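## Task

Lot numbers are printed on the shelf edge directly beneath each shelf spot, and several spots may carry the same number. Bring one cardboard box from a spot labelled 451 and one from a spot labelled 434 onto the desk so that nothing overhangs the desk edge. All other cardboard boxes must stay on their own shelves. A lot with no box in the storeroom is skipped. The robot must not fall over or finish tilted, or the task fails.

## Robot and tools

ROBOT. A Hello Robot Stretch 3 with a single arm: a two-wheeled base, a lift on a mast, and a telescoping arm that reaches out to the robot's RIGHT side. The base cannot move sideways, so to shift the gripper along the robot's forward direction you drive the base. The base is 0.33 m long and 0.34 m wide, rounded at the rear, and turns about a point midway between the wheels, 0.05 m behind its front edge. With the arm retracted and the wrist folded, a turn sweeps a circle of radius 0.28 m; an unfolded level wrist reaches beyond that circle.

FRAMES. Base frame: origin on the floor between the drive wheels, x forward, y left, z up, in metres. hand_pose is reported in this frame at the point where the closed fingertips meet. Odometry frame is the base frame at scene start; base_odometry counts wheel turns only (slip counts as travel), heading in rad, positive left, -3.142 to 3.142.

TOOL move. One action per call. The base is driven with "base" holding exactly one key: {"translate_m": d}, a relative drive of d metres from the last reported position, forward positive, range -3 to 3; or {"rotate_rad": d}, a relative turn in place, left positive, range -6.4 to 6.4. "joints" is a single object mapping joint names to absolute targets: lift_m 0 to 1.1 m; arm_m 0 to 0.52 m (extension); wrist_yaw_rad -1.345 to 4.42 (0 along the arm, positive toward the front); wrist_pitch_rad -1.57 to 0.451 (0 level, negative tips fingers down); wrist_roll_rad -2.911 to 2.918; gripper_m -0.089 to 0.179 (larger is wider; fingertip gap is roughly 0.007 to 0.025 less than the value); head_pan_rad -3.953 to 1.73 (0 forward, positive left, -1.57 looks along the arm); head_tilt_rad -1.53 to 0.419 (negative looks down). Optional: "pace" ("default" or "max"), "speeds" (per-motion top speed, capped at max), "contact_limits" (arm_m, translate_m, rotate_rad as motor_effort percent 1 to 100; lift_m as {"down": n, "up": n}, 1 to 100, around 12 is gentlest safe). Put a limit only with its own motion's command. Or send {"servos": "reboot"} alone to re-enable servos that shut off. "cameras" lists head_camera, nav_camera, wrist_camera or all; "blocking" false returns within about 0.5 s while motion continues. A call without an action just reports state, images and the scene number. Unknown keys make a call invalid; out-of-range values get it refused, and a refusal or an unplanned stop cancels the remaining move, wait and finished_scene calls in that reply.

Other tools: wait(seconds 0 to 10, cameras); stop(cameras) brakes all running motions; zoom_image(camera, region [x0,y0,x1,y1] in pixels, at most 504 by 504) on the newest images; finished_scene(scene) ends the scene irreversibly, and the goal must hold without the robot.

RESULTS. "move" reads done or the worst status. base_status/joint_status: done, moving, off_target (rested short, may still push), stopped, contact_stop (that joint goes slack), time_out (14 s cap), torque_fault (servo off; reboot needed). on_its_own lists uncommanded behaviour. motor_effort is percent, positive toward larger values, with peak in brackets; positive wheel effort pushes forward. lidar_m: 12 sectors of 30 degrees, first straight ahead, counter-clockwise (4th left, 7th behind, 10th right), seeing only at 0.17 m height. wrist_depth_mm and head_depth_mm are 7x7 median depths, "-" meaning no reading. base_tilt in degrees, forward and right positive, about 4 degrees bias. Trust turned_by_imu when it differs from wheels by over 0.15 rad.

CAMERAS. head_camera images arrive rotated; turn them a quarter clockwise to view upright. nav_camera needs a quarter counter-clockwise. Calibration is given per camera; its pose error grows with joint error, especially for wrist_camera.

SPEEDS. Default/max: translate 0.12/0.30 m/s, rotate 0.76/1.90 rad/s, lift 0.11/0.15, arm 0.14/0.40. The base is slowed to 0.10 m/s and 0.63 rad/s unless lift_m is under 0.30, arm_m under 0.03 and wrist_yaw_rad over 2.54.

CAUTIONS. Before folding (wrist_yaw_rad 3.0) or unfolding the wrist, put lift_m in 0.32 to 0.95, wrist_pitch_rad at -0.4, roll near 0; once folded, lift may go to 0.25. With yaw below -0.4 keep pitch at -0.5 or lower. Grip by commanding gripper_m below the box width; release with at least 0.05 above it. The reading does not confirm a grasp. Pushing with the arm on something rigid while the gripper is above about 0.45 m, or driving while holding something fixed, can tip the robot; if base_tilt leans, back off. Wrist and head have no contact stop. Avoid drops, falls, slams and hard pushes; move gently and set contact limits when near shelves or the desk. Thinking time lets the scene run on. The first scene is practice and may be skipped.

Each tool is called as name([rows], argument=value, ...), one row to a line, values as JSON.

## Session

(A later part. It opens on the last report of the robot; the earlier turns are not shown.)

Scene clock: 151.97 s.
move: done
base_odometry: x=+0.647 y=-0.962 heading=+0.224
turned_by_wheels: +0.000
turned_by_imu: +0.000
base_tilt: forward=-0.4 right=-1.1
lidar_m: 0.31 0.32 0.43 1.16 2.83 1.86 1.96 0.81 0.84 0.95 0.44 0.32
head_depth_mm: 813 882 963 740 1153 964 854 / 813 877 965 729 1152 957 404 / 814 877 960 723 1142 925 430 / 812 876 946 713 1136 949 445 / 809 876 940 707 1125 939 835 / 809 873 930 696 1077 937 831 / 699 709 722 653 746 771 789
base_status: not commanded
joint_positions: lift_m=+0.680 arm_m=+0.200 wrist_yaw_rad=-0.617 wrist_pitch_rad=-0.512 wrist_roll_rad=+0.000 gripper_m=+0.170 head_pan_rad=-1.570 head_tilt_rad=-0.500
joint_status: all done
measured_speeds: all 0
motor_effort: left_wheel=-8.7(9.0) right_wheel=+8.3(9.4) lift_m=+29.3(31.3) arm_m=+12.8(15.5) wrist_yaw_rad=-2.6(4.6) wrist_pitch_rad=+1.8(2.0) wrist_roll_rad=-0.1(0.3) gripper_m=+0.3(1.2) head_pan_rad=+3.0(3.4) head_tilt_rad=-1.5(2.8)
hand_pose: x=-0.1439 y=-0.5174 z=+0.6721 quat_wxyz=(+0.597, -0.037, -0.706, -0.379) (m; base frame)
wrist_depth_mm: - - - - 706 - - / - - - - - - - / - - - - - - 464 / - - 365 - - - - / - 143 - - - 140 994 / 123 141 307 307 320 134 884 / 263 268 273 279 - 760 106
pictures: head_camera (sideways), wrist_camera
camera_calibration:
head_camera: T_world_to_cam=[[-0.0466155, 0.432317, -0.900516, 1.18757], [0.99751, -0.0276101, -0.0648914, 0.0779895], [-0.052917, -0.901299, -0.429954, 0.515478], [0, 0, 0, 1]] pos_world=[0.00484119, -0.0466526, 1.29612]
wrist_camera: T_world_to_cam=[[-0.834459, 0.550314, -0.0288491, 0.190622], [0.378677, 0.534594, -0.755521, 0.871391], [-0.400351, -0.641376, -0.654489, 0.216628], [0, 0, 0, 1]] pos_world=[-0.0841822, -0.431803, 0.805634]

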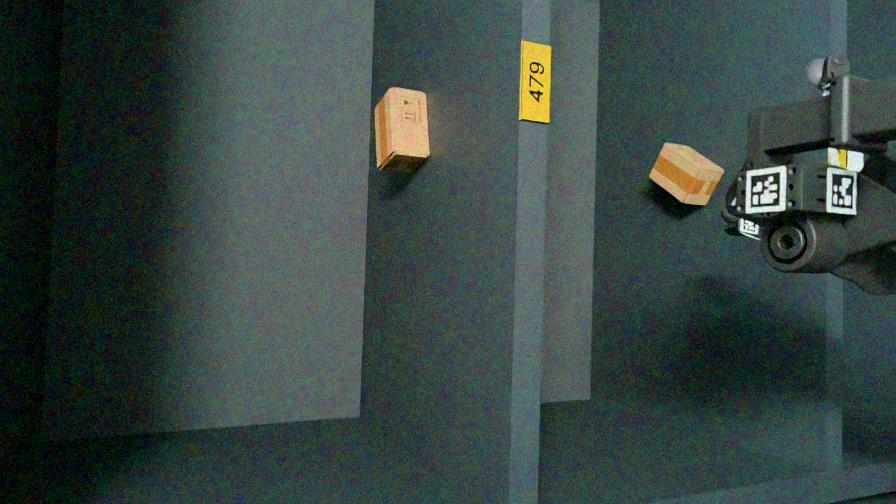

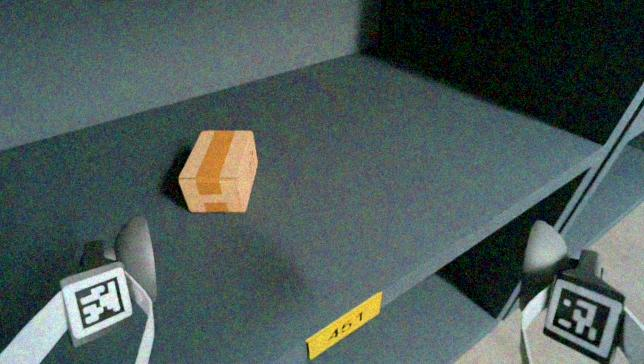

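move(base={"translate_m":-0.007}, joints={"arm_m":0.44})

move(joints={"lift_m":0.63}, contact_limits={"lift_m":{"down":20}}, cameras=["wrist_camera","head_camera"])

Scene clock: 175.67 s.
move: done
base_odometry: x=+0.640 y=-0.964 heading=+0.224
turned_by_wheels: +0.000
turned_by_imu: +0.000
base_tilt: forward=-0.4 right=-1.2
lidar_m: 0.31 0.32 0.44 1.19 2.82 1.85 1.96 0.80 0.83 0.98 0.45 0.33
head_depth_mm: 814 883 959 739 1153 966 854 / 814 880 956 730 1152 902 409 / 810 878 956 723 632 643 843 / 812 876 944 713 649 893 840 / 811 872 941 706 1124 938 834 / 810 872 936 697 1079 937 832 / 705 731 744 662 772 795 805
base_status: done
joint_positions: lift_m=+0.680 arm_m=+0.440 wrist_yaw_rad=-0.617 wrist_pitch_rad=-0.512 wrist_roll_rad=+0.000 gripper_m=+0.170 head_pan_rad=-1.570 head_tilt_rad=-0.500
joint_status: all done
measured_speeds: all 0
motor_effort: left_wheel=-7.1(11.3) right_wheel=-3.9(7.0) lift_m=+28.3(29.5) arm_m=+12.8(14.9) wrist_yaw_rad=-2.3(4.3) wrist_pitch_rad=+1.9(2.0) wrist_roll_rad=-0.1(0.4) gripper_m=+0.5(1.1) head_pan_rad=+2.8(3.5) head_tilt_rad=-1.0(2.3)
hand_pose: x=-0.1439 y=-0.7573 z=+0.6721 quat_wxyz=(+0.597, -0.037, -0.706, -0.379) (m; base frame)
wrist_depth_mm: 255 280 320 - - 513 - / 270 299 332 - - 556 - / 287 322 - - - - - / 306 336 - - - - - / 328 144 - - - 139 - / 123 141 306 306 303 295 299 / 262 267 273 221 263 263 106
pictures: none

Scene clock: 176.97 s.
move: done
base_odometry: x=+0.640 y=-0.964 heading=+0.224
turned_by_wheels: +0.000
turned_by_imu: +0.000
base_tilt: forward=-0.3 right=-1.2
lidar_m: 0.31 0.32 0.44 1.18 2.82 1.85 1.95 0.80 0.83 0.98 0.45 0.33
head_depth_mm: 815 880 963 739 1148 964 855 / 813 879 957 728 1157 934 502 / 812 879 959 721 699 653 796 / 811 877 944 715 689 701 838 / 807 875 942 707 1124 944 831 / 809 875 937 698 1079 937 832 / 707 732 744 661 772 793 805
base_status: not commanded
joint_positions: lift_m=+0.630 arm_m=+0.440 wrist_yaw_rad=-0.617 wrist_pitch_rad=-0.512 wrist_roll_rad=+0.000 gripper_m=+0.170 head_pan_rad=-1.570 head_tilt_rad=-0.500
joint_status: all done
measured_speeds: all 0
motor_effort: left_wheel=-7.3(7.7) right_wheel=-3.9(4.7) lift_m=+25.5(26.9) arm_m=+12.8(13.5) wrist_yaw_rad=-3.1(4.3) wrist_pitch_rad=+1.9(2.0) wrist_roll_rad=+0.3(0.3) gripper_m=+0.7(1.1) head_pan_rad=+2.4(3.0) head_tilt_rad=-1.5(2.1)
contact_limits: lift_m down 20 (down: maximum 72; up: maximum 65)
hand_pose: x=-0.1439 y=-0.7573 z=+0.6221 quat_wxyz=(+0.597, -0.037, -0.706, -0.379) (m; base frame)
wrist_depth_mm: 253 280 318 - - 517 - / 269 300 330 - - - - / 288 321 - - - - - / 309 330 326 312 321 320 314 / 292 287 287 284 284 282 280 / 117 141 251 192 242 233 244 / 213 218 222 170 214 214 106
pictures: head_camera (sideways), wrist_camera
camera_calibration:
head_camera: T_world_to_cam=[[-0.0466155, 0.432317, -0.900516, 1.18757], [0.99751, -0.0276101, -0.0648914, 0.0779895], [-0.052917, -0.901299, -0.429954, 0.515478], [0, 0, 0, 1]] pos_world=[0.00484119, -0.0466526, 1.29612]
wrist_camera: T_world_to_cam=[[-0.834403, 0.550403, -0.0287593, 0.321252], [0.378684, 0.534604, -0.755511, 0.961917], [-0.400461, -0.641292, -0.654504, 0.0300322], [0, 0, 0, 1]] pos_world=[-0.0841821, -0.671803, 0.755634]

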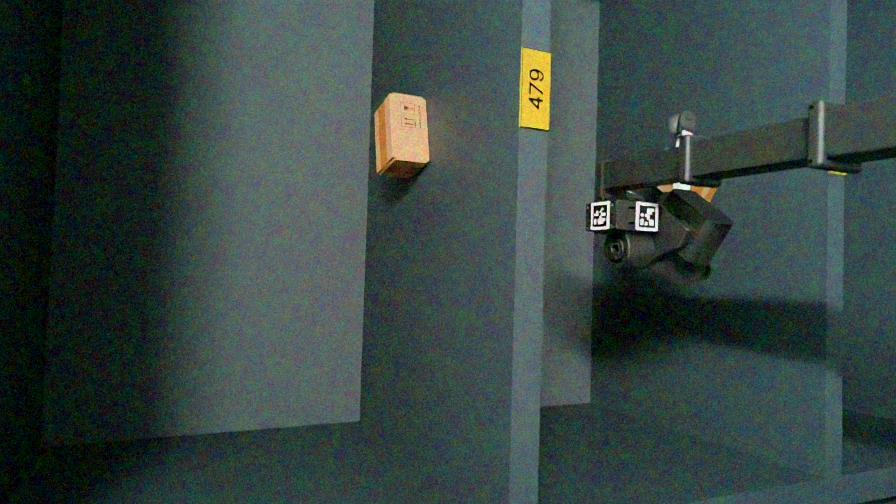

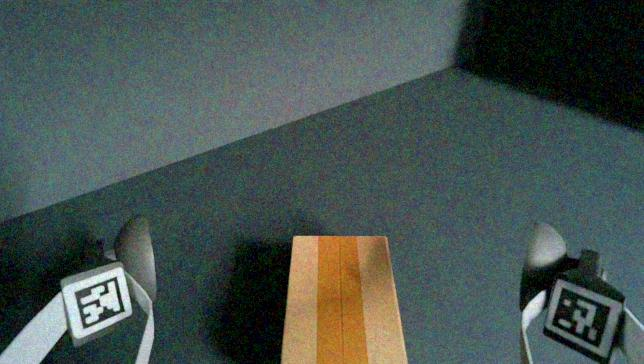

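move(joints={"lift_m":0.585}, contact_limits={"lift_m":{"down":20}}, speeds={"lift_m":0.05}, cameras=["wrist_camera"])

move(joints={"gripper_m":0.03}, cameras=["wrist_camera"])

Scene clock: 184.43 s.
move: done
base_odometry: x=+0.640 y=-0.964 heading=+0.224
turned_by_wheels: +0.000
turned_by_imu: +0.000
base_tilt: forward=-0.3 right=-1.3
lidar_m: 0.31 0.32 0.44 1.18 2.82 1.85 1.95 0.80 0.83 0.98 0.45 0.33
head_depth_mm: 817 882 961 737 1152 966 852 / 813 881 960 729 1150 962 823 / 812 880 956 723 1138 681 783 / 808 873 945 714 1136 699 836 / 810 875 942 707 1125 941 833 / 809 872 938 698 1080 934 832 / 706 732 745 662 771 792 804
base_status: not commanded
joint_positions: lift_m=+0.585 arm_m=+0.440 wrist_yaw_rad=-0.617 wrist_pitch_rad=-0.512 wrist_roll_rad=+0.000 gripper_m=+0.170 head_pan_rad=-1.570 head_tilt_rad=-0.500
joint_status: all done
measured_speeds: all 0
motor_effort: left_wheel=-7.0(7.7) right_wheel=-4.1(4.8) lift_m=+23.6(28.4) arm_m=+9.1(10.4) wrist_yaw_rad=-2.5(3.7) wrist_pitch_rad=+1.9(2.0) wrist_roll_rad=-0.1(0.3) gripper_m=+0.8(1.4) head_pan_rad=+2.4(3.0) head_tilt_rad=-0.9(1.8)
contact_limits: lift_m down 20 (down: maximum 72; up: maximum 65)
hand_pose: x=-0.1439 y=-0.7573 z=+0.5771 quat_wxyz=(+0.597, -0.037, -0.706, -0.379) (m; base frame)
wrist_depth_mm: 253 281 320 - - 502 - / 269 298 330 - - - - / 288 313 313 308 306 314 311 / 272 270 268 267 266 262 261 / 231 229 229 161 213 224 223 / 123 141 199 145 148 195 194 / 170 173 173 129 131 170 106
pictures: wrist_camera
camera_calibration:
wrist_camera: T_world_to_cam=[[-0.834403, 0.550403, -0.0287593, 0.319958], [0.378684, 0.534604, -0.755511, 0.927919], [-0.400461, -0.641292, -0.654504, 0.000579516], [0, 0, 0, 1]] pos_world=[-0.0841821, -0.671803, 0.710634]

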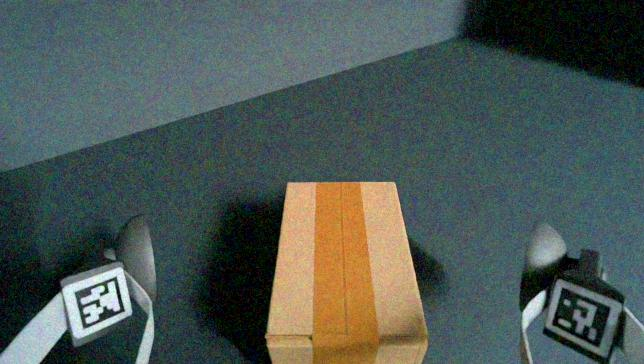

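Scene clock: 186.37 s.
move: done
base_odometry: x=+0.640 y=-0.964 heading=+0.224
turned_by_wheels: +0.000
turned_by_imu: +0.000
base_tilt: forward=-0.1 right=-1.2
lidar_m: 0.31 0.32 0.44 1.18 2.81 1.85 1.95 0.80 0.83 0.98 0.45 0.33
head_depth_mm: 816 885 959 741 1159 966 853 / 815 883 961 729 1159 959 821 / 812 877 953 722 1143 682 783 / 812 877 945 714 1140 697 839 / 811 877 941 703 1119 938 837 / 807 875 938 698 1073 938 829 / 706 735 743 661 769 794 804
base_status: not commanded
joint_positions: lift_m=+0.585 arm_m=+0.440 wrist_yaw_rad=-0.619 wrist_pitch_rad=-0.513 wrist_roll_rad=+0.000 gripper_m=+0.031 head_pan_rad=-1.570 head_tilt_rad=-0.500
joint_status: all done
measured_speeds: all 0
motor_effort: left_wheel=-7.5(7.6) right_wheel=-3.5(4.4) lift_m=+24.5(24.5) arm_m=+7.9(9.3) wrist_yaw_rad=-2.8(4.2) wrist_pitch_rad=+1.9(2.0) wrist_roll_rad=-0.3(0.3) gripper_m=-11.5(84.9) head_pan_rad=+2.1(3.3) head_tilt_rad=-0.8(1.8)
contact_limits: lift_m down 20 (down: maximum 72; up: maximum 65)
hand_pose: x=-0.1442 y=-0.7572 z=+0.5770 quat_wxyz=(+0.597, -0.037, -0.706, -0.379) (m; base frame)
wrist_depth_mm: 253 280 319 - - 496 - / 270 301 335 - - - - / 289 313 313 307 307 314 310 / 272 271 268 189 264 263 260 / 231 231 215 162 157 224 221 / 201 200 129 145 128 196 195 / 178 169 173 129 131 166 173
pictures: wrist_camera
camera_calibration:
wrist_camera: T_world_to_cam=[[-0.833663, 0.551522, -0.0287864, 0.320651], [0.379502, 0.534217, -0.755374, 0.92754], [-0.401227, -0.640652, -0.654661, 0.00101376], [0, 0, 0, 1]] pos_world=[-0.0842819, -0.671704, 0.710534]

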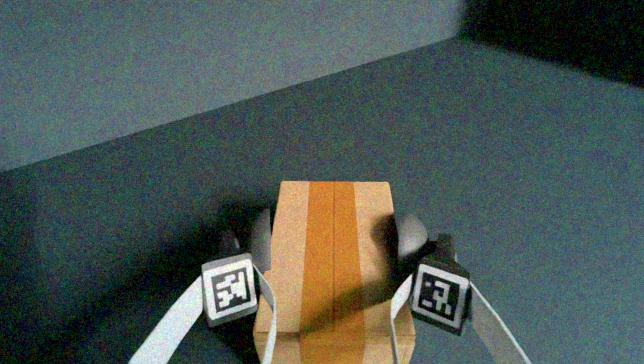

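move(joints={"lift_m":0.64})

move(joints={"arm_m":0.0}, pace="max", cameras=["wrist_camera"])

move(base={"translate_m":-0.66}, joints={"wrist_yaw_rad":0,"head_pan_rad":-1.57,"head_tilt_rad":-0.6,"lift_m":0.82})

move(base={"rotate_rad":-1.571})

move(base={"translate_m":-1.2}, cameras=["wrist_camera","head_camera"])

Scene clock: 217.23 s.
move: done
base_odometry: x=+0.640 y=-0.964 heading=+0.224
turned_by_wheels: +0.000
turned_by_imu: +0.000
base_tilt: forward=-0.3 right=-1.1
lidar_m: 0.31 0.32 0.44 1.18 2.81 1.85 1.95 0.80 0.83 0.98 0.45 0.33
head_depth_mm: 817 884 959 740 1156 968 852 / 813 881 959 729 1148 957 476 / 813 878 958 722 688 618 797 / 810 879 945 714 676 694 840 / 813 875 942 707 1127 945 833 / 808 871 938 696 1074 939 829 / 708 729 745 661 773 792 801
base_status: not commanded
joint_positions: lift_m=+0.640 arm_m=+0.440 wrist_yaw_rad=-0.619 wrist_pitch_rad=-0.520 wrist_roll_rad=+0.000 gripper_m=+0.031 head_pan_rad=-1.570 head_tilt_rad=-0.500
joint_status: all done
measured_speeds: all 0
motor_effort: left_wheel=-7.3(7.5) right_wheel=-3.9(4.8) lift_m=+31.0(34.2) arm_m=+4.2(5.7) wrist_yaw_rad=-1.3(2.5) wrist_pitch_rad=+3.2(3.4) wrist_roll_rad=-0.1(0.3) gripper_m=-11.3(11.7) head_pan_rad=+2.2(2.7) head_tilt_rad=-0.9(1.8)
hand_pose: x=-0.1436 y=-0.7563 z=+0.6305 quat_wxyz=(+0.596, -0.035, -0.706, -0.381) (m; base frame)
wrist_depth_mm: 255 281 320 - - 516 - / 272 301 332 - - - - / 290 322 - - - - - / 308 334 - 184 321 327 317 / 300 298 161 162 162 290 289 / 262 262 129 145 128 254 253 / 233 99 221 129 131 222 225
pictures: none

Scene clock: 219.60 s.
move: done
base_odometry: x=+0.640 y=-0.964 heading=+0.224
turned_by_wheels: +0.000
turned_by_imu: +0.000
base_tilt: forward=-0.3 right=-1.2
lidar_m: 0.31 0.32 0.44 1.19 2.82 1.85 1.95 0.80 0.83 0.98 0.45 0.32
head_depth_mm: 813 879 963 738 1156 966 853 / 814 884 960 730 1156 961 846 / 814 878 958 725 1139 952 844 / 813 875 944 716 1128 947 838 / 809 876 942 707 1120 946 833 / 809 874 939 700 1074 937 831 / 704 733 743 660 771 795 805
base_status: not commanded
joint_positions: lift_m=+0.640 arm_m=+0.001 wrist_yaw_rad=-0.619 wrist_pitch_rad=-0.521 wrist_roll_rad=+0.000 gripper_m=+0.031 head_pan_rad=-1.570 head_tilt_rad=-0.500
joint_status: all done
measured_speeds: all 0
motor_effort: left_wheel=-6.8(7.8) right_wheel=-3.9(4.4) lift_m=+24.7(31.7) arm_m=-11.3(15.2) wrist_yaw_rad=-2.0(2.9) wrist_pitch_rad=+3.5(3.6) wrist_roll_rad=-0.1(0.3) gripper_m=-10.4(11.5) head_pan_rad=+2.5(2.7) head_tilt_rad=-1.1(1.8)
hand_pose: x=-0.1434 y=-0.3167 z=+0.6302 quat_wxyz=(+0.595, -0.034, -0.706, -0.382) (m; base frame)
wrist_depth_mm: - - - - - 530 - / - - - - - - - / - - - - - - - / - - - - 693 - - / 321 - 153 162 157 969 968 / - - 129 145 128 829 841 / - 99 - 128 128 745 751
pictures: wrist_camera
camera_calibration:
wrist_camera: T_world_to_cam=[[-0.83352, 0.551722, -0.0291108, 0.0802037], [0.383285, 0.539496, -0.749691, 0.73079], [-0.397916, -0.636041, -0.661147, 0.324342], [0, 0, 0, 1]] pos_world=[-0.0841886, -0.232214, 0.76464]

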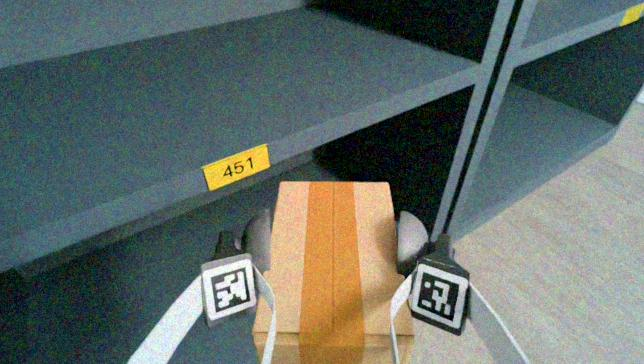

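Scene clock: 227.33 s.
move: done
base_odometry: x=-0.003 y=-1.110 heading=+0.224
turned_by_wheels: +0.000
turned_by_imu: -0.001
base_tilt: forward=-0.3 right=-1.3
lidar_m: 0.96 1.00 1.37 3.70 1.35 1.35 1.30 1.03 1.03 0.55 1.03 1.01
head_depth_mm: 815 901 926 670 1111 913 1200 / 814 894 914 664 1107 905 1220 / 804 892 900 656 1096 878 462 / 440 485 539 610 983 748 328 / 433 476 531 606 772 840 1075 / 809 889 861 634 1072 886 1149 / 808 890 850 627 1069 876 1141
base_status: done
joint_positions: lift_m=+0.820 arm_m=+0.001 wrist_yaw_rad=-0.003 wrist_pitch_rad=-0.521 wrist_roll_rad=+0.000 gripper_m=+0.031 head_pan_rad=-1.570 head_tilt_rad=-0.600
joint_status: all done
measured_speeds: all 0
motor_effort: left_wheel=-8.3(12.2) right_wheel=-3.1(11.5) lift_m=+24.8(35.2) arm_m=+13.5(13.7) wrist_yaw_rad=+1.9(5.3) wrist_pitch_rad=+3.4(3.6) wrist_roll_rad=-0.2(0.3) gripper_m=-11.0(12.0) head_pan_rad=+1.8(2.8) head_tilt_rad=-5.4(6.1)
hand_pose: x=-0.0222 y=-0.3557 z=+0.8102 quat_wxyz=(+0.683, +0.181, -0.683, -0.184) (m; base frame)
wrist_depth_mm: - - - 283 - - - / - - - 313 - - - / - - - 351 - - - / - - - 184 - - - / - - 153 162 154 - - / - - 128 146 128 - - / - 99 - 129 128 - -
pictures: none

Scene clock: 230.93 s.
move: done
base_odometry: x=-0.003 y=-1.110 heading=-1.347
turned_by_wheels: -1.571
turned_by_imu: -1.546
base_tilt: forward=-0.2 right=-1.2
lidar_m: 0.54 1.04 1.00 0.97 1.00 1.38 3.69 1.35 1.35 1.30 1.03 1.03
head_depth_mm: 1065 1169 1304 1463 1697 1498 1284 / 1063 1171 1298 1464 1669 1486 1301 / 1064 1171 1301 1463 1670 1479 461 / 1063 1174 1293 1466 1655 1470 328 / 1070 1166 1305 1463 1658 1464 1190 / 1063 1172 1309 1479 1660 1459 1215 / 1074 1191 1317 1486 1662 1447 1213
base_status: done
joint_positions: lift_m=+0.820 arm_m=+0.001 wrist_yaw_rad=-0.003 wrist_pitch_rad=-0.521 wrist_roll_rad=+0.000 gripper_m=+0.031 head_pan_rad=-1.570 head_tilt_rad=-0.600
joint_status: not commanded
measured_speeds: all 0
motor_effort: left_wheel=+8.1(12.0) right_wheel=-10.3(13.8) lift_m=+24.6(25.7) arm_m=-8.4(13.4) wrist_yaw_rad=+2.2(3.3) wrist_pitch_rad=+3.4(3.6) wrist_roll_rad=-0.2(0.3) gripper_m=-11.1(11.8) head_pan_rad=+1.9(2.5) head_tilt_rad=-3.8(5.7)
hand_pose: x=-0.0221 y=-0.3558 z=+0.8102 quat_wxyz=(+0.683, +0.182, -0.683, -0.183) (m; base frame)
wrist_depth_mm: - - - - - - - / - - - - - - - / - - - - - - - / - - - - - - - / - - 156 162 162 - - / - - 128 145 128 - - / - 99 916 129 128 917 924
pictures: none

Scene clock: 244.07 s.
move: done
base_odometry: x=-0.270 y=+0.060 heading=-1.347
turned_by_wheels: +0.000
turned_by_imu: +0.000
base_tilt: forward=-0.3 right=-1.2
lidar_m: 1.74 1.37 1.01 0.98 1.01 1.39 2.54 1.39 0.73 0.87 1.36 1.84
head_depth_mm: 1078 1184 1311 1140 842 1376 1276 / 1079 1181 1315 1119 836 1375 1281 / 1079 1181 1313 1108 827 1359 461 / 1078 1186 1312 1100 823 714 328 / 1070 1180 1316 1097 816 1305 1184 / 1074 1185 1313 1078 812 1373 1216 / 1074 1177 1316 1471 870 1403 1209
base_status: done
joint_positions: lift_m=+0.820 arm_m=+0.001 wrist_yaw_rad=-0.003 wrist_pitch_rad=-0.521 wrist_roll_rad=+0.000 gripper_m=+0.031 head_pan_rad=-1.570 head_tilt_rad=-0.600
joint_status: not commanded
measured_speeds: all 0
motor_effort: left_wheel=-0.5(10.5) right_wheel=-10.3(15.0) lift_m=+27.6(27.7) arm_m=-10.1(13.3) wrist_yaw_rad=+2.0(3.5) wrist_pitch_rad=+3.4(3.6) wrist_roll_rad=+0.0(0.5) gripper_m=-10.9(11.9) head_pan_rad=+1.2(2.4) head_tilt_rad=-2.0(5.0)
hand_pose: x=-0.0221 y=-0.3557 z=+0.8102 quat_wxyz=(+0.683, +0.182, -0.683, -0.183) (m; base frame)
wrist_depth_mm: - - - - - - - / - - - - - - - / - - - - - - - / - - - 183 - - - / - - 156 162 162 - - / - - 129 145 128 - - / 948 99 921 129 128 900 906
pictures: head_camera (sideways), wrist_camera
camera_calibration:
head_camera: T_world_to_cam=[[-0.0467354, 0.520275, -0.852719, 1.1252], [0.9975, -0.0209978, -0.067482, 0.0813491], [-0.0530144, -0.85374, -0.517993, 0.630004], [0, 0, 0, 1]] pos_world=[0.00484054, -0.0458475, 1.29131]
wrist_camera: T_world_to_cam=[[-0.999086, -0.031341, -0.0290527, -0.00303827], [0.0010397, 0.6618, -0.74968, 0.875408], [0.0427228, -0.749025, -0.661163, 0.43628], [0, 0, 0, 1]] pos_world=[-0.0225848, -0.252655, 0.94464]

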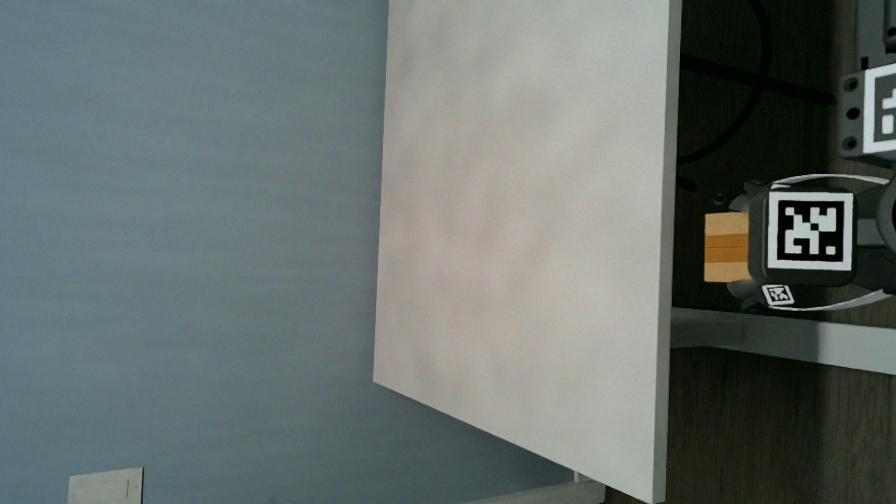

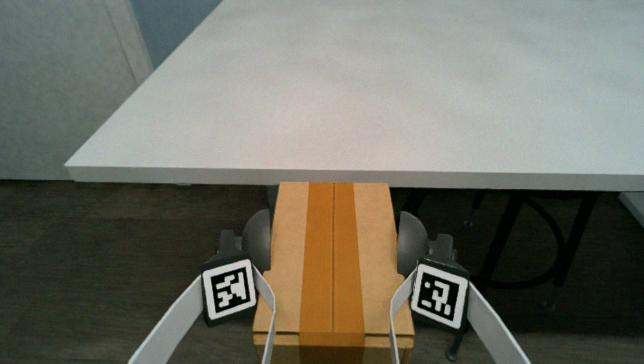

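move(joints={"lift_m":0.85})

move(joints={"arm_m":0.38}, speeds={"arm_m":0.25})

move(joints={"lift_m":0.79}, cameras=["wrist_camera","head_camera"])

Scene clock: 254.33 s.
move: done
base_odometry: x=-0.270 y=+0.060 heading=-1.347
turned_by_wheels: +0.000
turned_by_imu: +0.000
base_tilt: forward=-0.2 right=-1.2
lidar_m: 1.73 1.38 1.01 0.97 1.01 1.39 2.54 1.38 0.73 0.87 1.36 1.84
head_depth_mm: 1075 1185 1308 1136 842 1376 1339 / 1076 1177 1308 1122 837 1370 - / 1078 1181 1313 1110 828 725 1235 / 1075 1191 1308 1102 822 513 312 / 1072 1182 1319 1087 816 1271 1189 / 1077 1184 1313 1083 810 1379 1222 / 1077 1182 1316 1476 868 1415 1209
base_status: not commanded
joint_positions: lift_m=+0.850 arm_m=+0.001 wrist_yaw_rad=-0.003 wrist_pitch_rad=-0.521 wrist_roll_rad=+0.000 gripper_m=+0.031 head_pan_rad=-1.570 head_tilt_rad=-0.600
joint_status: all done
measured_speeds: all 0
motor_effort: left_wheel=-0.7(1.0) right_wheel=-11.1(12.1) lift_m=+32.1(34.8) arm_m=-9.8(10.9) wrist_yaw_rad=+2.1(2.9) wrist_pitch_rad=+3.5(3.6) wrist_roll_rad=+0.0(0.3) gripper_m=-11.2(11.6) head_pan_rad=+0.9(1.8) head_tilt_rad=-1.1(1.9)
hand_pose: x=-0.0221 y=-0.3557 z=+0.8402 quat_wxyz=(+0.683, +0.182, -0.683, -0.183) (m; base frame)
wrist_depth_mm: - - - - - - - / - - - - - - - / - - - - - - - / - - - 184 - - - / - - 155 162 162 - - / - - 129 145 128 - - / - 99 937 129 128 937 939
pictures: none

Scene clock: 257.90 s.
move: done
base_odometry: x=-0.270 y=+0.060 heading=-1.347
turned_by_wheels: +0.000
turned_by_imu: +0.000
base_tilt: forward=-0.2 right=-1.1
lidar_m: 1.73 1.38 1.01 0.97 1.01 1.39 2.54 1.38 0.73 0.87 1.36 1.84
head_depth_mm: 1077 1185 1315 1128 347 288 - / 1072 1180 1313 474 346 1364 1220 / 1078 1179 1296 517 830 1386 1236 / 1073 1185 1314 546 821 1394 1228 / 1076 1180 1314 1090 819 1316 1191 / 1080 1181 1316 1080 809 1371 1220 / 1079 1184 1310 1490 869 1408 1207
base_status: not commanded
joint_positions: lift_m=+0.850 arm_m=+0.380 wrist_yaw_rad=-0.003 wrist_pitch_rad=-0.521 wrist_roll_rad=+0.000 gripper_m=+0.031 head_pan_rad=-1.570 head_tilt_rad=-0.600
joint_status: all done
measured_speeds: all 0
motor_effort: left_wheel=-0.7(1.2) right_wheel=-11.0(12.0) lift_m=+26.7(31.7) arm_m=+12.8(15.7) wrist_yaw_rad=+0.5(3.2) wrist_pitch_rad=+3.5(3.6) wrist_roll_rad=+0.0(0.3) gripper_m=-11.0(11.7) head_pan_rad=+1.1(1.9) head_tilt_rad=-0.3(2.0)
hand_pose: x=-0.0221 y=-0.7352 z=+0.8402 quat_wxyz=(+0.683, +0.182, -0.683, -0.183) (m; base frame)
wrist_depth_mm: - - - - - - - / - - - - - - - / 813 - - - - - - / - - - 184 - - - / - - 153 162 153 - - / - - 129 145 128 - - / - 98 - 129 128 - -
pictures: none

Scene clock: 259.27 s.
move: done
base_odometry: x=-0.270 y=+0.060 heading=-1.347
turned_by_wheels: +0.000
turned_by_imu: +0.000
base_tilt: forward=-0.3 right=-1.3
lidar_m: 1.74 1.38 1.01 0.98 1.01 1.39 2.53 1.38 0.73 0.87 1.36 1.85
head_depth_mm: 1080 1176 1308 1134 843 711 283 / 1076 1176 1307 1120 421 352 1156 / 1077 1179 1309 568 748 1384 1239 / 1078 1177 1314 1002 766 1394 1230 / 1078 1185 1313 1095 818 1308 1201 / 1072 1181 1313 1080 812 1380 1217 / 1080 1181 1308 1469 870 1408 1216
base_status: not commanded
joint_positions: lift_m=+0.790 arm_m=+0.380 wrist_yaw_rad=-0.003 wrist_pitch_rad=-0.521 wrist_roll_rad=+0.000 gripper_m=+0.031 head_pan_rad=-1.570 head_tilt_rad=-0.600
joint_status: all done
measured_speeds: all 0
motor_effort: left_wheel=-0.4(0.8) right_wheel=-11.5(12.0) lift_m=+25.4(27.8) arm_m=+10.9(13.0) wrist_yaw_rad=+2.3(3.2) wrist_pitch_rad=+3.4(3.6) wrist_roll_rad=-0.1(0.3) gripper_m=-11.1(11.6) head_pan_rad=+1.4(1.8) head_tilt_rad=-0.4(1.0)
hand_pose: x=-0.0221 y=-0.7352 z=+0.7802 quat_wxyz=(+0.683, +0.182, -0.683, -0.183) (m; base frame)
wrist_depth_mm: - - - - - - - / - - - - - - - / 772 - - - - - - / - - - 184 - - - / - - 153 162 154 - - / - - 128 145 128 - - / - 99 - 128 128 - -
pictures: head_camera (sideways), wrist_camera
camera_calibration:
head_camera: T_world_to_cam=[[-0.0467354, 0.520275, -0.852719, 1.1252], [0.9975, -0.0209978, -0.067482, 0.0813491], [-0.0530144, -0.85374, -0.517993, 0.630004], [0, 0, 0, 1]] pos_world=[0.00484054, -0.0458475, 1.29131]
wrist_camera: T_world_to_cam=[[-0.999087, -0.0313374, -0.0290523, -0.0157987], [0.00103857, 0.661857, -0.74963, 1.10399], [0.0427199, -0.748975, -0.661219, 0.132349], [0, 0, 0, 1]] pos_world=[-0.0225848, -0.632055, 0.91464]

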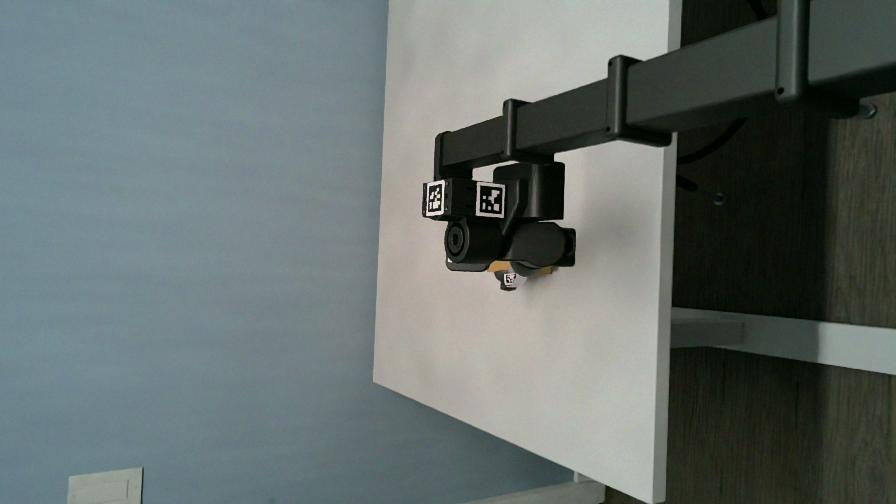

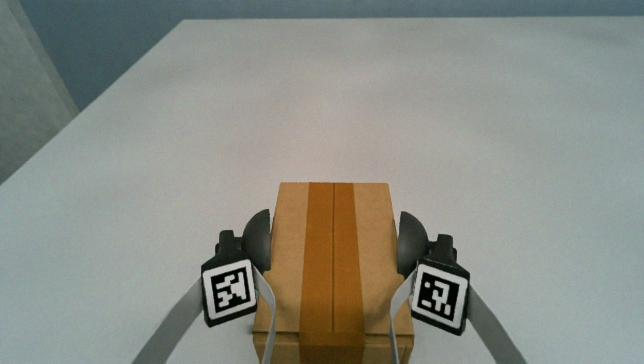

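move(joints={"lift_m":0.72}, speeds={"lift_m":0.03}, contact_limits={"lift_m":{"down":13}}, cameras=["wrist_camera"])

Scene clock: 266.70 s.
move: contact_stop
base_odometry: x=-0.270 y=+0.060 heading=-1.347
turned_by_wheels: +0.000
turned_by_imu: +0.000
base_tilt: forward=-0.3 right=-1.2
lidar_m: 1.73 1.38 1.01 0.97 1.01 1.39 2.54 1.39 0.73 0.87 1.36 1.84
head_depth_mm: 1079 1176 1313 1133 845 1370 329 / 1075 1185 1311 1124 757 396 329 / 1073 1179 1314 1111 572 1362 1241 / 1075 1178 1320 1100 676 1395 1228 / 1076 1180 1311 1096 816 1318 1195 / 1075 1176 1307 1081 810 1376 1216 / 1079 1184 1313 1477 869 1409 1213
base_status: not commanded
joint_positions: lift_m=+0.743 arm_m=+0.380 wrist_yaw_rad=-0.002 wrist_pitch_rad=-0.405 wrist_roll_rad=+0.000 gripper_m=+0.031 head_pan_rad=-1.570 head_tilt_rad=-0.600
joint_status: lift_m contact_stop (moved -0.047 of -0.070)
measured_speeds: translate_m=+0.000 rotate_rad=+0.000 lift_m=+0.005 arm_m=+0.000 wrist_yaw_rad=+0.000 wrist_pitch_rad=-0.024 wrist_roll_rad=+0.000 head_pan_rad=+0.000 head_tilt_rad=+0.000
on_its_own: lift_m is slack since a contact_stop (your +0.720 is given up); wrist_pitch_rad is at rest, and its effort (-17.7) is outside its rest range (-8 to +12)
motor_effort: left_wheel=-0.7(1.0) right_wheel=-5.3(11.7) lift_m=+20.8(29.8) arm_m=+0.2(5.8) wrist_yaw_rad=+0.2(2.8) wrist_pitch_rad=-17.7(20.8) wrist_roll_rad=+0.0(0.3) gripper_m=-11.3(11.8) head_pan_rad=+1.0(1.5) head_tilt_rad=+0.8(1.4)
contact_limits: lift_m down 13 (down: maximum 72; up: maximum 65)
hand_pose: x=-0.0219 y=-0.7509 z=+0.7589 quat_wxyz=(+0.693, +0.142, -0.692, -0.143) (m; base frame)
wrist_depth_mm: - - - - - - - / - - - - - - - / 732 - - - - - - / - - - 187 - - - / - - 150 161 149 - - / - - 129 141 128 - - / - 99 125 123 122 105 -
pictures: wrist_camera
camera_calibration:
wrist_camera: T_world_to_cam=[[-0.999057, -0.0355167, -0.0249711, -0.0229567], [0.000236338, 0.570696, -0.821161, 1.0842], [0.0434158, -0.820393, -0.57015, -0.0162625], [0, 0, 0, 1]] pos_world=[-0.0224852, -0.632904, 0.880456]

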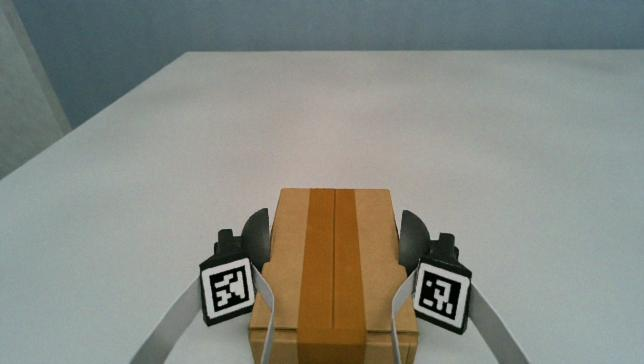

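move(joints={"lift_m":0.762}, speeds={"lift_m":0.03}, cameras=["wrist_camera"])

Scene clock: 273.23 s.
move: done
base_odometry: x=-0.270 y=+0.060 heading=-1.347
turned_by_wheels: +0.000
turned_by_imu: +0.000
base_tilt: forward=-0.3 right=-1.2
lidar_m: 1.74 1.38 1.01 0.97 1.01 1.39 2.54 1.39 0.73 0.87 1.36 1.85
head_depth_mm: 1074 1175 1316 1132 840 1102 297 / 1077 1179 1315 1120 487 375 319 / 1079 1186 1315 1112 568 1365 1244 / 1074 1183 1314 1098 741 1394 1223 / 1072 1172 1316 1088 814 1307 1198 / 1071 1182 1307 1082 809 1371 1218 / 1076 1182 1314 1481 868 1409 1212
base_status: not commanded
joint_positions: lift_m=+0.762 arm_m=+0.380 wrist_yaw_rad=-0.002 wrist_pitch_rad=-0.484 wrist_roll_rad=+0.000 gripper_m=+0.031 head_pan_rad=-1.570 head_tilt_rad=-0.600
joint_status: all done
measured_speeds: all 0
motor_effort: left_wheel=-0.5(0.5) right_wheel=-5.5(6.0) lift_m=+29.0(30.6) arm_m=-10.3(10.3) wrist_yaw_rad=+1.6(1.9) wrist_pitch_rad=-3.5(10.8) wrist_roll_rad=-0.2(0.3) gripper_m=-11.0(11.8) head_pan_rad=+0.8(1.1) head_tilt_rad=+2.4(2.7)
hand_pose: x=-0.0219 y=-0.7405 z=+0.7601 quat_wxyz=(+0.687, +0.169, -0.686, -0.170) (m; base frame)
wrist_depth_mm: - - - - - - - / - - - - - - - / 369 - - - - - - / - - - 181 - - - / - - 151 159 149 - - / - - 129 141 128 - - / - 99 125 125 124 - -
pictures: wrist_camera
camera_calibration:
wrist_camera: T_world_to_cam=[[-0.999057, -0.0333179, -0.0278425, -0.018741], [0.000432342, 0.633573, -0.773683, 1.0898], [0.0434178, -0.772965, -0.632961, 0.0757961], [0, 0, 0, 1]] pos_world=[-0.0224854, -0.632506, 0.890615]

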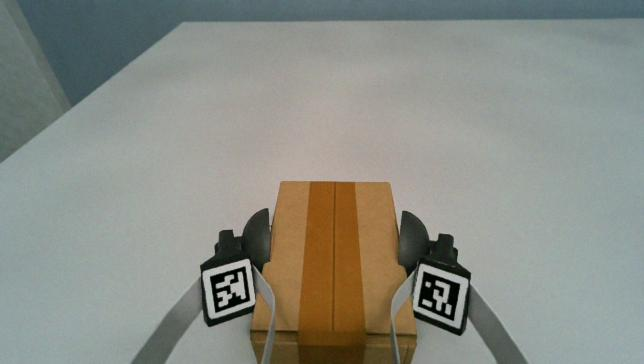

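move(joints={"gripper_m":0.13}, cameras=["wrist_camera"])

move(joints={"lift_m":0.9}, cameras=["wrist_camera"])

move(joints={"arm_m":0.0}, pace="max", cameras=["wrist_camera","head_camera"])

Scene clock: 282.23 s.
move: done
base_odometry: x=-0.270 y=+0.060 heading=-1.347
turned_by_wheels: +0.000
turned_by_imu: +0.000
base_tilt: forward=-0.3 right=-1.1
lidar_m: 1.73 1.37 1.01 0.97 1.01 1.39 2.54 1.39 0.73 0.87 1.37 1.84
head_depth_mm: 1076 1179 1313 1128 843 1105 297 / 1079 1182 1311 1121 486 374 319 / 1074 1180 1310 1111 569 1367 1233 / 1077 1184 1303 1097 738 1389 1227 / 1075 1181 1309 1090 814 1308 1197 / 1076 1174 1315 1081 812 1375 1218 / 1070 1181 1311 1477 869 1406 1213
base_status: not commanded
joint_positions: lift_m=+0.762 arm_m=+0.380 wrist_yaw_rad=-0.002 wrist_pitch_rad=-0.511 wrist_roll_rad=+0.000 gripper_m=+0.130 head_pan_rad=-1.570 head_tilt_rad=-0.600
joint_status: all done
measured_speeds: all 0
motor_effort: left_wheel=-0.5(0.8) right_wheel=-5.6(6.3) lift_m=+29.6(30.1) arm_m=-8.8(14.1) wrist_yaw_rad=-0.2(2.0) wrist_pitch_rad=+1.6(3.5) wrist_roll_rad=+0.0(0.4) gripper_m=+0.7(80.7) head_pan_rad=+0.6(1.1) head_tilt_rad=+2.6(3.7)
hand_pose: x=-0.0219 y=-0.7367 z=+0.7544 quat_wxyz=(+0.684, +0.178, -0.684, -0.180) (m; base frame)
wrist_depth_mm: - - - - - - - / 726 - - - - - - / - - - - - - - / - - - 171 - - - / - - - 155 154 144 - / - 125 132 134 127 123 - / - 121 - 128 126 - -
pictures: wrist_camera
camera_calibration:
wrist_camera: T_world_to_cam=[[-0.999057, -0.0325586, -0.0287247, -0.0175459], [0.000435481, 0.65403, -0.756469, 1.08499], [0.0434164, -0.755768, -0.653399, 0.103268], [0, 0, 0, 1]] pos_world=[-0.0224854, -0.632141, 0.887733]

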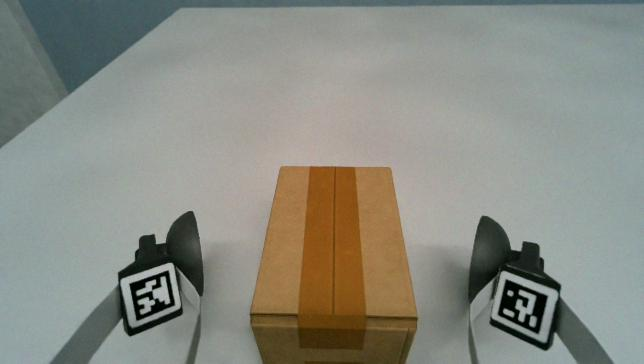

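Scene clock: 284.33 s.
move: done
base_odometry: x=-0.270 y=+0.060 heading=-1.347
turned_by_wheels: +0.000
turned_by_imu: +0.000
base_tilt: forward=-0.4 right=-1.2
lidar_m: 1.73 1.38 1.01 0.97 1.01 1.39 2.54 1.39 0.73 0.87 1.37 1.84
head_depth_mm: 1077 1183 1306 1081 - - 1238 / 1078 1187 1272 389 776 1373 1238 / 1074 1181 1250 514 829 1390 1235 / 1074 1180 1280 589 821 1385 1231 / 1081 1182 1308 1045 815 1316 1201 / 1073 1181 1312 1082 810 1382 1211 / 1074 1184 1319 1480 867 1410 1205
base_status: not commanded
joint_positions: lift_m=+0.900 arm_m=+0.380 wrist_yaw_rad=-0.002 wrist_pitch_rad=-0.512 wrist_roll_rad=+0.000 gripper_m=+0.130 head_pan_rad=-1.570 head_tilt_rad=-0.600
joint_status: all done
measured_speeds: all 0
motor_effort: left_wheel=-0.7(0.9) right_wheel=-5.2(5.9) lift_m=+31.2(33.8) arm_m=+1.0(8.4) wrist_yaw_rad=+1.0(2.1) wrist_pitch_rad=+1.8(1.9) wrist_roll_rad=+0.1(0.3) gripper_m=+0.8(1.0) head_pan_rad=+0.4(1.2) head_tilt_rad=+2.5(4.3)
hand_pose: x=-0.0219 y=-0.7365 z=+0.8922 quat_wxyz=(+0.684, +0.179, -0.684, -0.180) (m; base frame)
wrist_depth_mm: - - - - - - - / - - - - - - - / 814 - - - - - - / - - - - - - - / - 150 - - - 144 - / - 125 - - - 123 - / - 121 - 254 - - -
pictures: wrist_camera
camera_calibration:
wrist_camera: T_world_to_cam=[[-0.999057, -0.0325349, -0.0287518, -0.013542], [0.000431409, 0.654727, -0.755865, 1.18913], [0.0434165, -0.755165, -0.654096, 0.194468], [0, 0, 0, 1]] pos_world=[-0.0224854, -0.632142, 1.02563]

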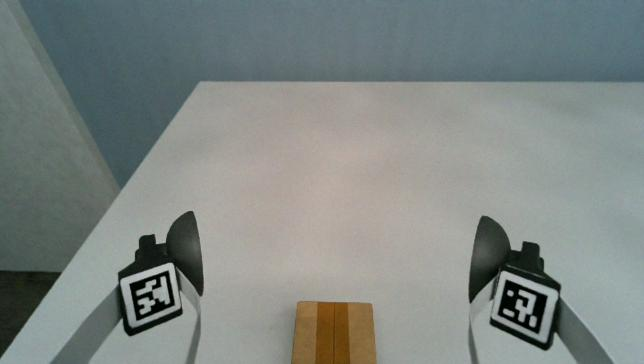

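Scene clock: 286.57 s.
move: done
base_odometry: x=-0.270 y=+0.060 heading=-1.347
turned_by_wheels: +0.000
turned_by_imu: +0.000
base_tilt: forward=-0.3 right=-1.1
lidar_m: 1.73 1.37 1.01 0.97 1.01 1.39 2.53 1.38 0.73 0.87 1.36 1.84
head_depth_mm: 1078 1180 1308 1137 846 735 - / 1073 1182 1307 1125 836 730 - / 1078 1180 1314 1114 832 438 - / 1077 1178 1312 1105 821 287 - / 1075 1185 1314 1087 815 712 1187 / 1075 1180 1317 1088 814 1380 1219 / 1077 1183 1305 1489 868 1411 1215
base_status: not commanded
joint_positions: lift_m=+0.900 arm_m=+0.001 wrist_yaw_rad=-0.002 wrist_pitch_rad=-0.513 wrist_roll_rad=+0.000 gripper_m=+0.130 head_pan_rad=-1.570 head_tilt_rad=-0.599
joint_status: all done
measured_speeds: all 0
motor_effort: left_wheel=-1.1(1.3) right_wheel=-5.7(6.3) lift_m=+25.3(31.3) arm_m=-12.5(14.7) wrist_yaw_rad=+1.2(2.1) wrist_pitch_rad=+2.1(2.1) wrist_roll_rad=+0.2(0.3) gripper_m=+0.9(1.1) head_pan_rad=+0.6(1.0) head_tilt_rad=+2.9(4.3)
hand_pose: x=-0.0219 y=-0.3569 z=+0.8919 quat_wxyz=(+0.684, +0.179, -0.684, -0.180) (m; base frame)
wrist_depth_mm: - - - - - - - / - - - - - - - / - - - 510 - - - / - - - - - - - / - 155 - - - 144 - / - 125 - - - 123 - / - - - - - 969 996
pictures: head_camera (sideways), wrist_camera
camera_calibration:
head_camera: T_world_to_cam=[[-0.0467683, 0.519588, -0.853136, 1.1258], [0.997498, -0.0210358, -0.0674936, 0.0813691], [-0.0530153, -0.854158, -0.517304, 0.629145], [0, 0, 0, 1]] pos_world=[0.00484044, -0.0458507, 1.29141]
wrist_camera: T_world_to_cam=[[-0.999057, -0.0324925, -0.0287972, -0.00114393], [0.000437842, 0.655696, -0.755025, 0.940037], [0.0434148, -0.754326, -0.655063, 0.482114], [0, 0, 0, 1]] pos_world=[-0.0224854, -0.252744, 1.02553]

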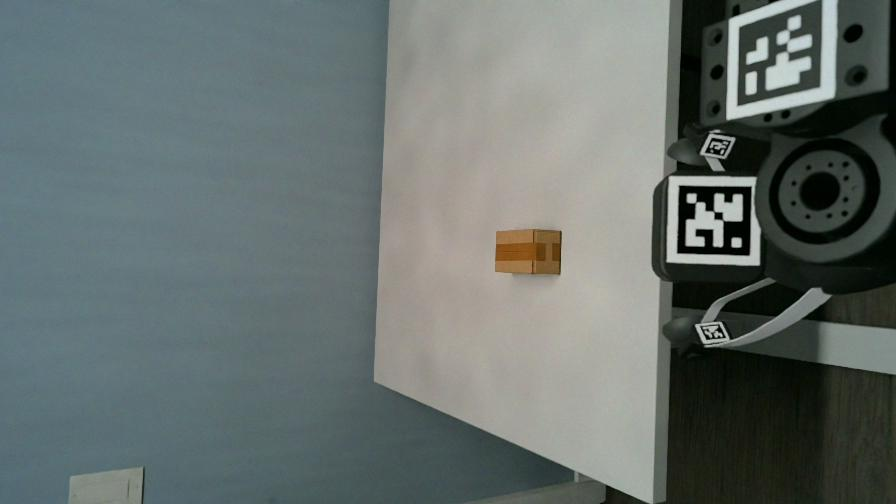

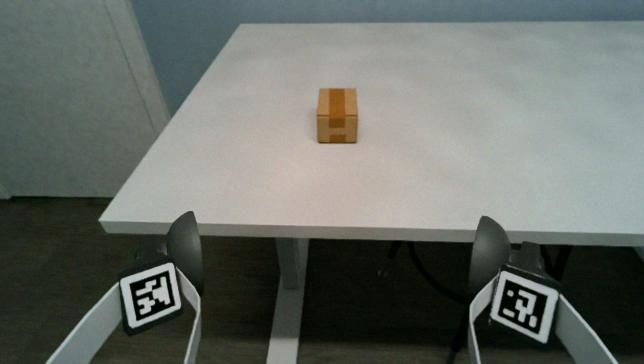

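move(joints={"wrist_yaw_rad":3.0,"wrist_pitch_rad":-0.4,"gripper_m":0.04}, pace="max")

move(joints={"lift_m":0.28,"head_pan_rad":0.0,"head_tilt_rad":-0.35}, base={"rotate_rad":3.142}, pace="max", cameras=["head_camera","nav_camera"])

Scene clock: 309.03 s.
move: done
base_odometry: x=-0.270 y=+0.060 heading=-1.347
turned_by_wheels: +0.000
turned_by_imu: +0.000
base_tilt: forward=-0.3 right=-1.1
lidar_m: 1.73 1.37 1.01 0.98 1.01 1.39 2.54 1.39 0.73 0.87 1.36 1.84
head_depth_mm: 1080 1178 1312 1142 847 738 - / 1081 1174 1310 1123 836 732 - / 1076 1176 1320 1116 828 1396 - / 1079 1181 1313 1106 820 1399 - / 1077 1180 1313 1092 816 1298 - / 1075 1178 1313 1086 810 1378 1246 / 1075 1183 1317 1476 871 1408 1213
base_status: not commanded
joint_positions: lift_m=+0.900 arm_m=+0.001 wrist_yaw_rad=+2.997 wrist_pitch_rad=-0.420 wrist_roll_rad=+0.000 gripper_m=+0.040 head_pan_rad=-1.570 head_tilt_rad=-0.599
joint_status: all done
measured_speeds: all 0
motor_effort: left_wheel=-0.6(1.0) right_wheel=-5.2(6.0) lift_m=+26.7(31.4) arm_m=-12.0(13.3) wrist_yaw_rad=+3.1(5.8) wrist_pitch_rad=+3.2(6.4) wrist_roll_rad=-0.2(0.4) gripper_m=+0.6(81.3) head_pan_rad=-0.2(0.8) head_tilt_rad=+0.8(1.7)
hand_pose: x=+0.0111 y=+0.0762 z=+0.9121 quat_wxyz=(+0.198, +0.700, +0.097, +0.679) (m; base frame)
wrist_depth_mm: - 137 - - 968 - - / - 148 - - - - - / - 162 - - - - - / - 187 - - - - - / - - 203 - - - - / - - 126 - 129 - - / - - 264 - - - -
pictures: none

Scene clock: 314.53 s.
move: done
base_odometry: x=-0.270 y=+0.060 heading=+1.795
turned_by_wheels: +3.142
turned_by_imu: +3.090
base_tilt: forward=-0.2 right=-1.2
lidar_m: 2.53 1.38 0.73 0.87 1.35 1.79 1.73 1.42 1.02 0.97 1.00 1.35
head_depth_mm: 2176 2311 2446 2626 2671 1911 1485 / 2184 2329 2471 2596 2679 1899 1490 / 2163 2283 2435 2577 2636 1909 1479 / 2173 2293 2429 2577 2595 1885 1470 / 2155 2274 2403 2537 2591 1857 1462 / 2147 2264 2398 2573 2556 1860 1454 / 2139 2242 2408 2488 2545 1838 1438
base_status: done
joint_positions: lift_m=+0.280 arm_m=+0.001 wrist_yaw_rad=+2.997 wrist_pitch_rad=-0.419 wrist_roll_rad=+0.000 gripper_m=+0.040 head_pan_rad=+0.000 head_tilt_rad=-0.350
joint_status: all done
measured_speeds: all 0
motor_effort: left_wheel=-6.9(14.9) right_wheel=+7.5(14.1) lift_m=+30.7(30.7) arm_m=-12.6(13.8) wrist_yaw_rad=+3.0(3.5) wrist_pitch_rad=+3.1(3.3) wrist_roll_rad=+0.0(0.3) gripper_m=+0.2(1.1) head_pan_rad=-2.3(5.5) head_tilt_rad=-2.6(6.8)
hand_pose: x=+0.0111 y=+0.0764 z=+0.2924 quat_wxyz=(+0.197, +0.700, +0.097, +0.679) (m; base frame)
wrist_depth_mm: - 137 - - - - - / - 147 - - - - - / 936 162 804 888 881 880 862 / 733 187 222 712 709 691 687 / 591 579 203 567 562 577 573 / 505 506 127 298 129 499 488 / 279 280 256 267 422 431 431
pictures: head_camera (sideways), nav_camera (sideways)
camera_calibration:
head_camera: T_world_to_cam=[[-0.293202, -0.0462548, -0.954931, 1.26009], [0.0378556, 0.997484, -0.0599391, 0.0774704], [0.955301, -0.0537237, -0.290713, 0.328164], [0, 0, 0, 1]] pos_world=[0.0530333, -0.00136002, 1.30335]
nav_camera: T_world_to_cam=[[0.318177, 0.0170383, 0.947878, -1.19257], [0.0150908, -0.999803, 0.0129061, 0.033232], [0.947911, 0.0101978, -0.318371, 0.361792], [0, 0, 0, 1]] pos_world=[0.0359993, 0.0498553, 1.24516]

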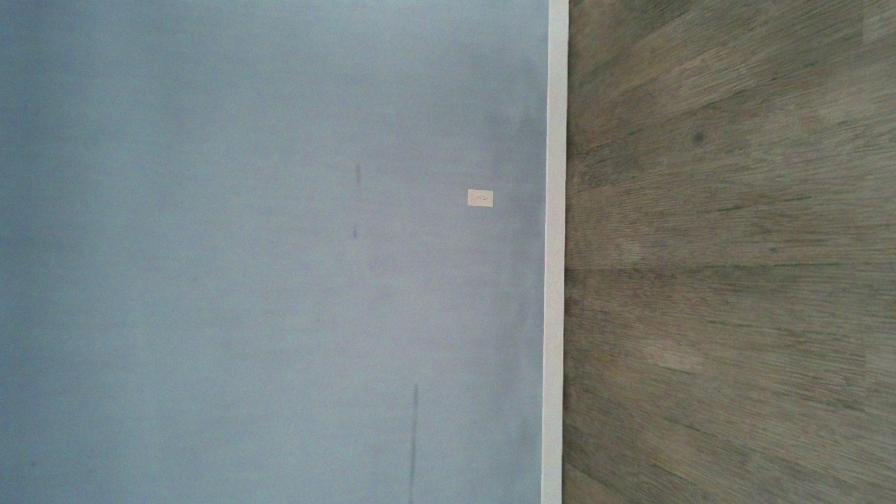

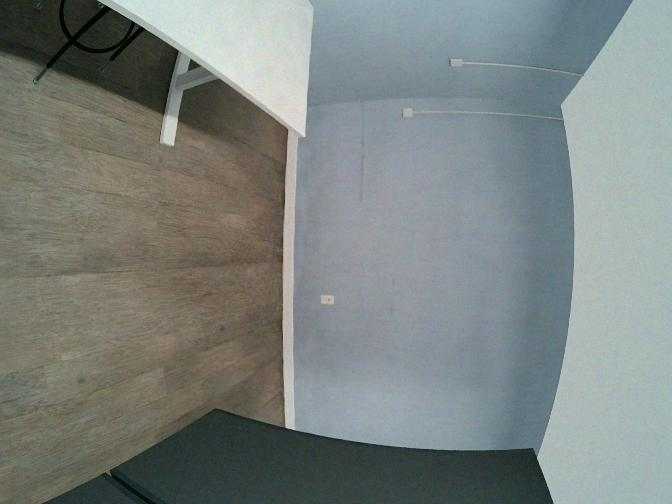

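move(base={"translate_m":2.0}, joints={"head_pan_rad":-1.57}, pace="max", cameras=["nav_camera"])

Scene clock: 330.20 s.
move: done
base_odometry: x=-0.714 y=+2.010 heading=+1.795
turned_by_wheels: +0.000
turned_by_imu: +0.001
base_tilt: forward=-0.3 right=-1.3
lidar_m: 0.55 0.57 0.77 1.35 1.24 1.26 3.70 1.35 1.04 2.38 0.80 0.58
head_depth_mm: 2040 1223 1202 1191 1179 1161 1185 / 2048 2173 2308 2433 2526 1690 1435 / 2062 2170 2278 2439 2551 1876 1477 / 2039 2145 2271 2445 2529 1876 1468 / 2054 2156 2277 2412 2503 1869 1466 / 2032 2146 2257 2379 2449 1856 1452 / 1741 1749 1781 1820 1854 1725 1445
base_status: done
joint_positions: lift_m=+0.280 arm_m=+0.001 wrist_yaw_rad=+2.997 wrist_pitch_rad=-0.419 wrist_roll_rad=+0.000 gripper_m=+0.040 head_pan_rad=-1.570 head_tilt_rad=-0.350
joint_status: all done
measured_speeds: all 0
motor_effort: left_wheel=+2.4(13.4) right_wheel=+1.5(13.4) lift_m=+25.9(31.0) arm_m=+1.7(9.1) wrist_yaw_rad=+1.8(3.2) wrist_pitch_rad=+3.0(3.2) wrist_roll_rad=-0.1(0.3) gripper_m=+0.6(1.0) head_pan_rad=+3.1(5.6) head_tilt_rad=-0.1(3.0)
hand_pose: x=+0.0110 y=+0.0764 z=+0.2924 quat_wxyz=(+0.197, +0.700, +0.097, +0.680) (m; base frame)
wrist_depth_mm: - 137 - - - - 585 / - 148 - - - 970 592 / 916 162 864 887 873 836 604 / 726 186 655 709 701 694 632 / 601 572 202 574 555 572 573 / 512 507 127 299 129 493 488 / 279 278 256 269 422 429 428
pictures: nav_camera (sideways)
camera_calibration:
nav_camera: T_world_to_cam=[[0.0173243, -0.318163, 0.947878, -1.19072], [-0.999789, -0.0159383, 0.0129233, 0.0394816], [0.0109959, -0.947902, -0.318372, 0.36756], [0, 0, 0, 1]] pos_world=[0.05606, -0.0298012, 1.24516]

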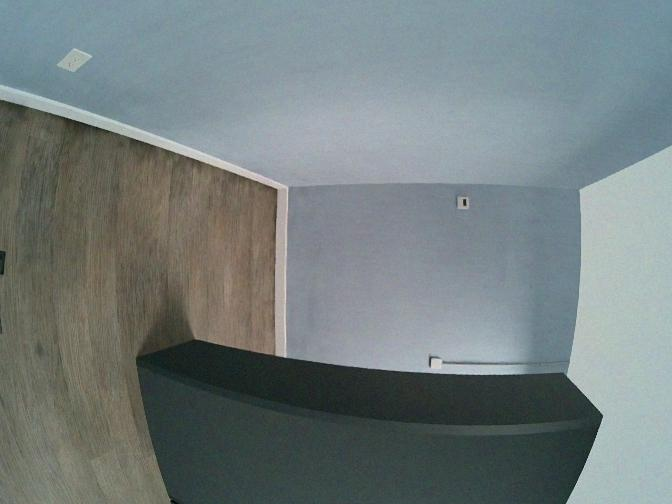

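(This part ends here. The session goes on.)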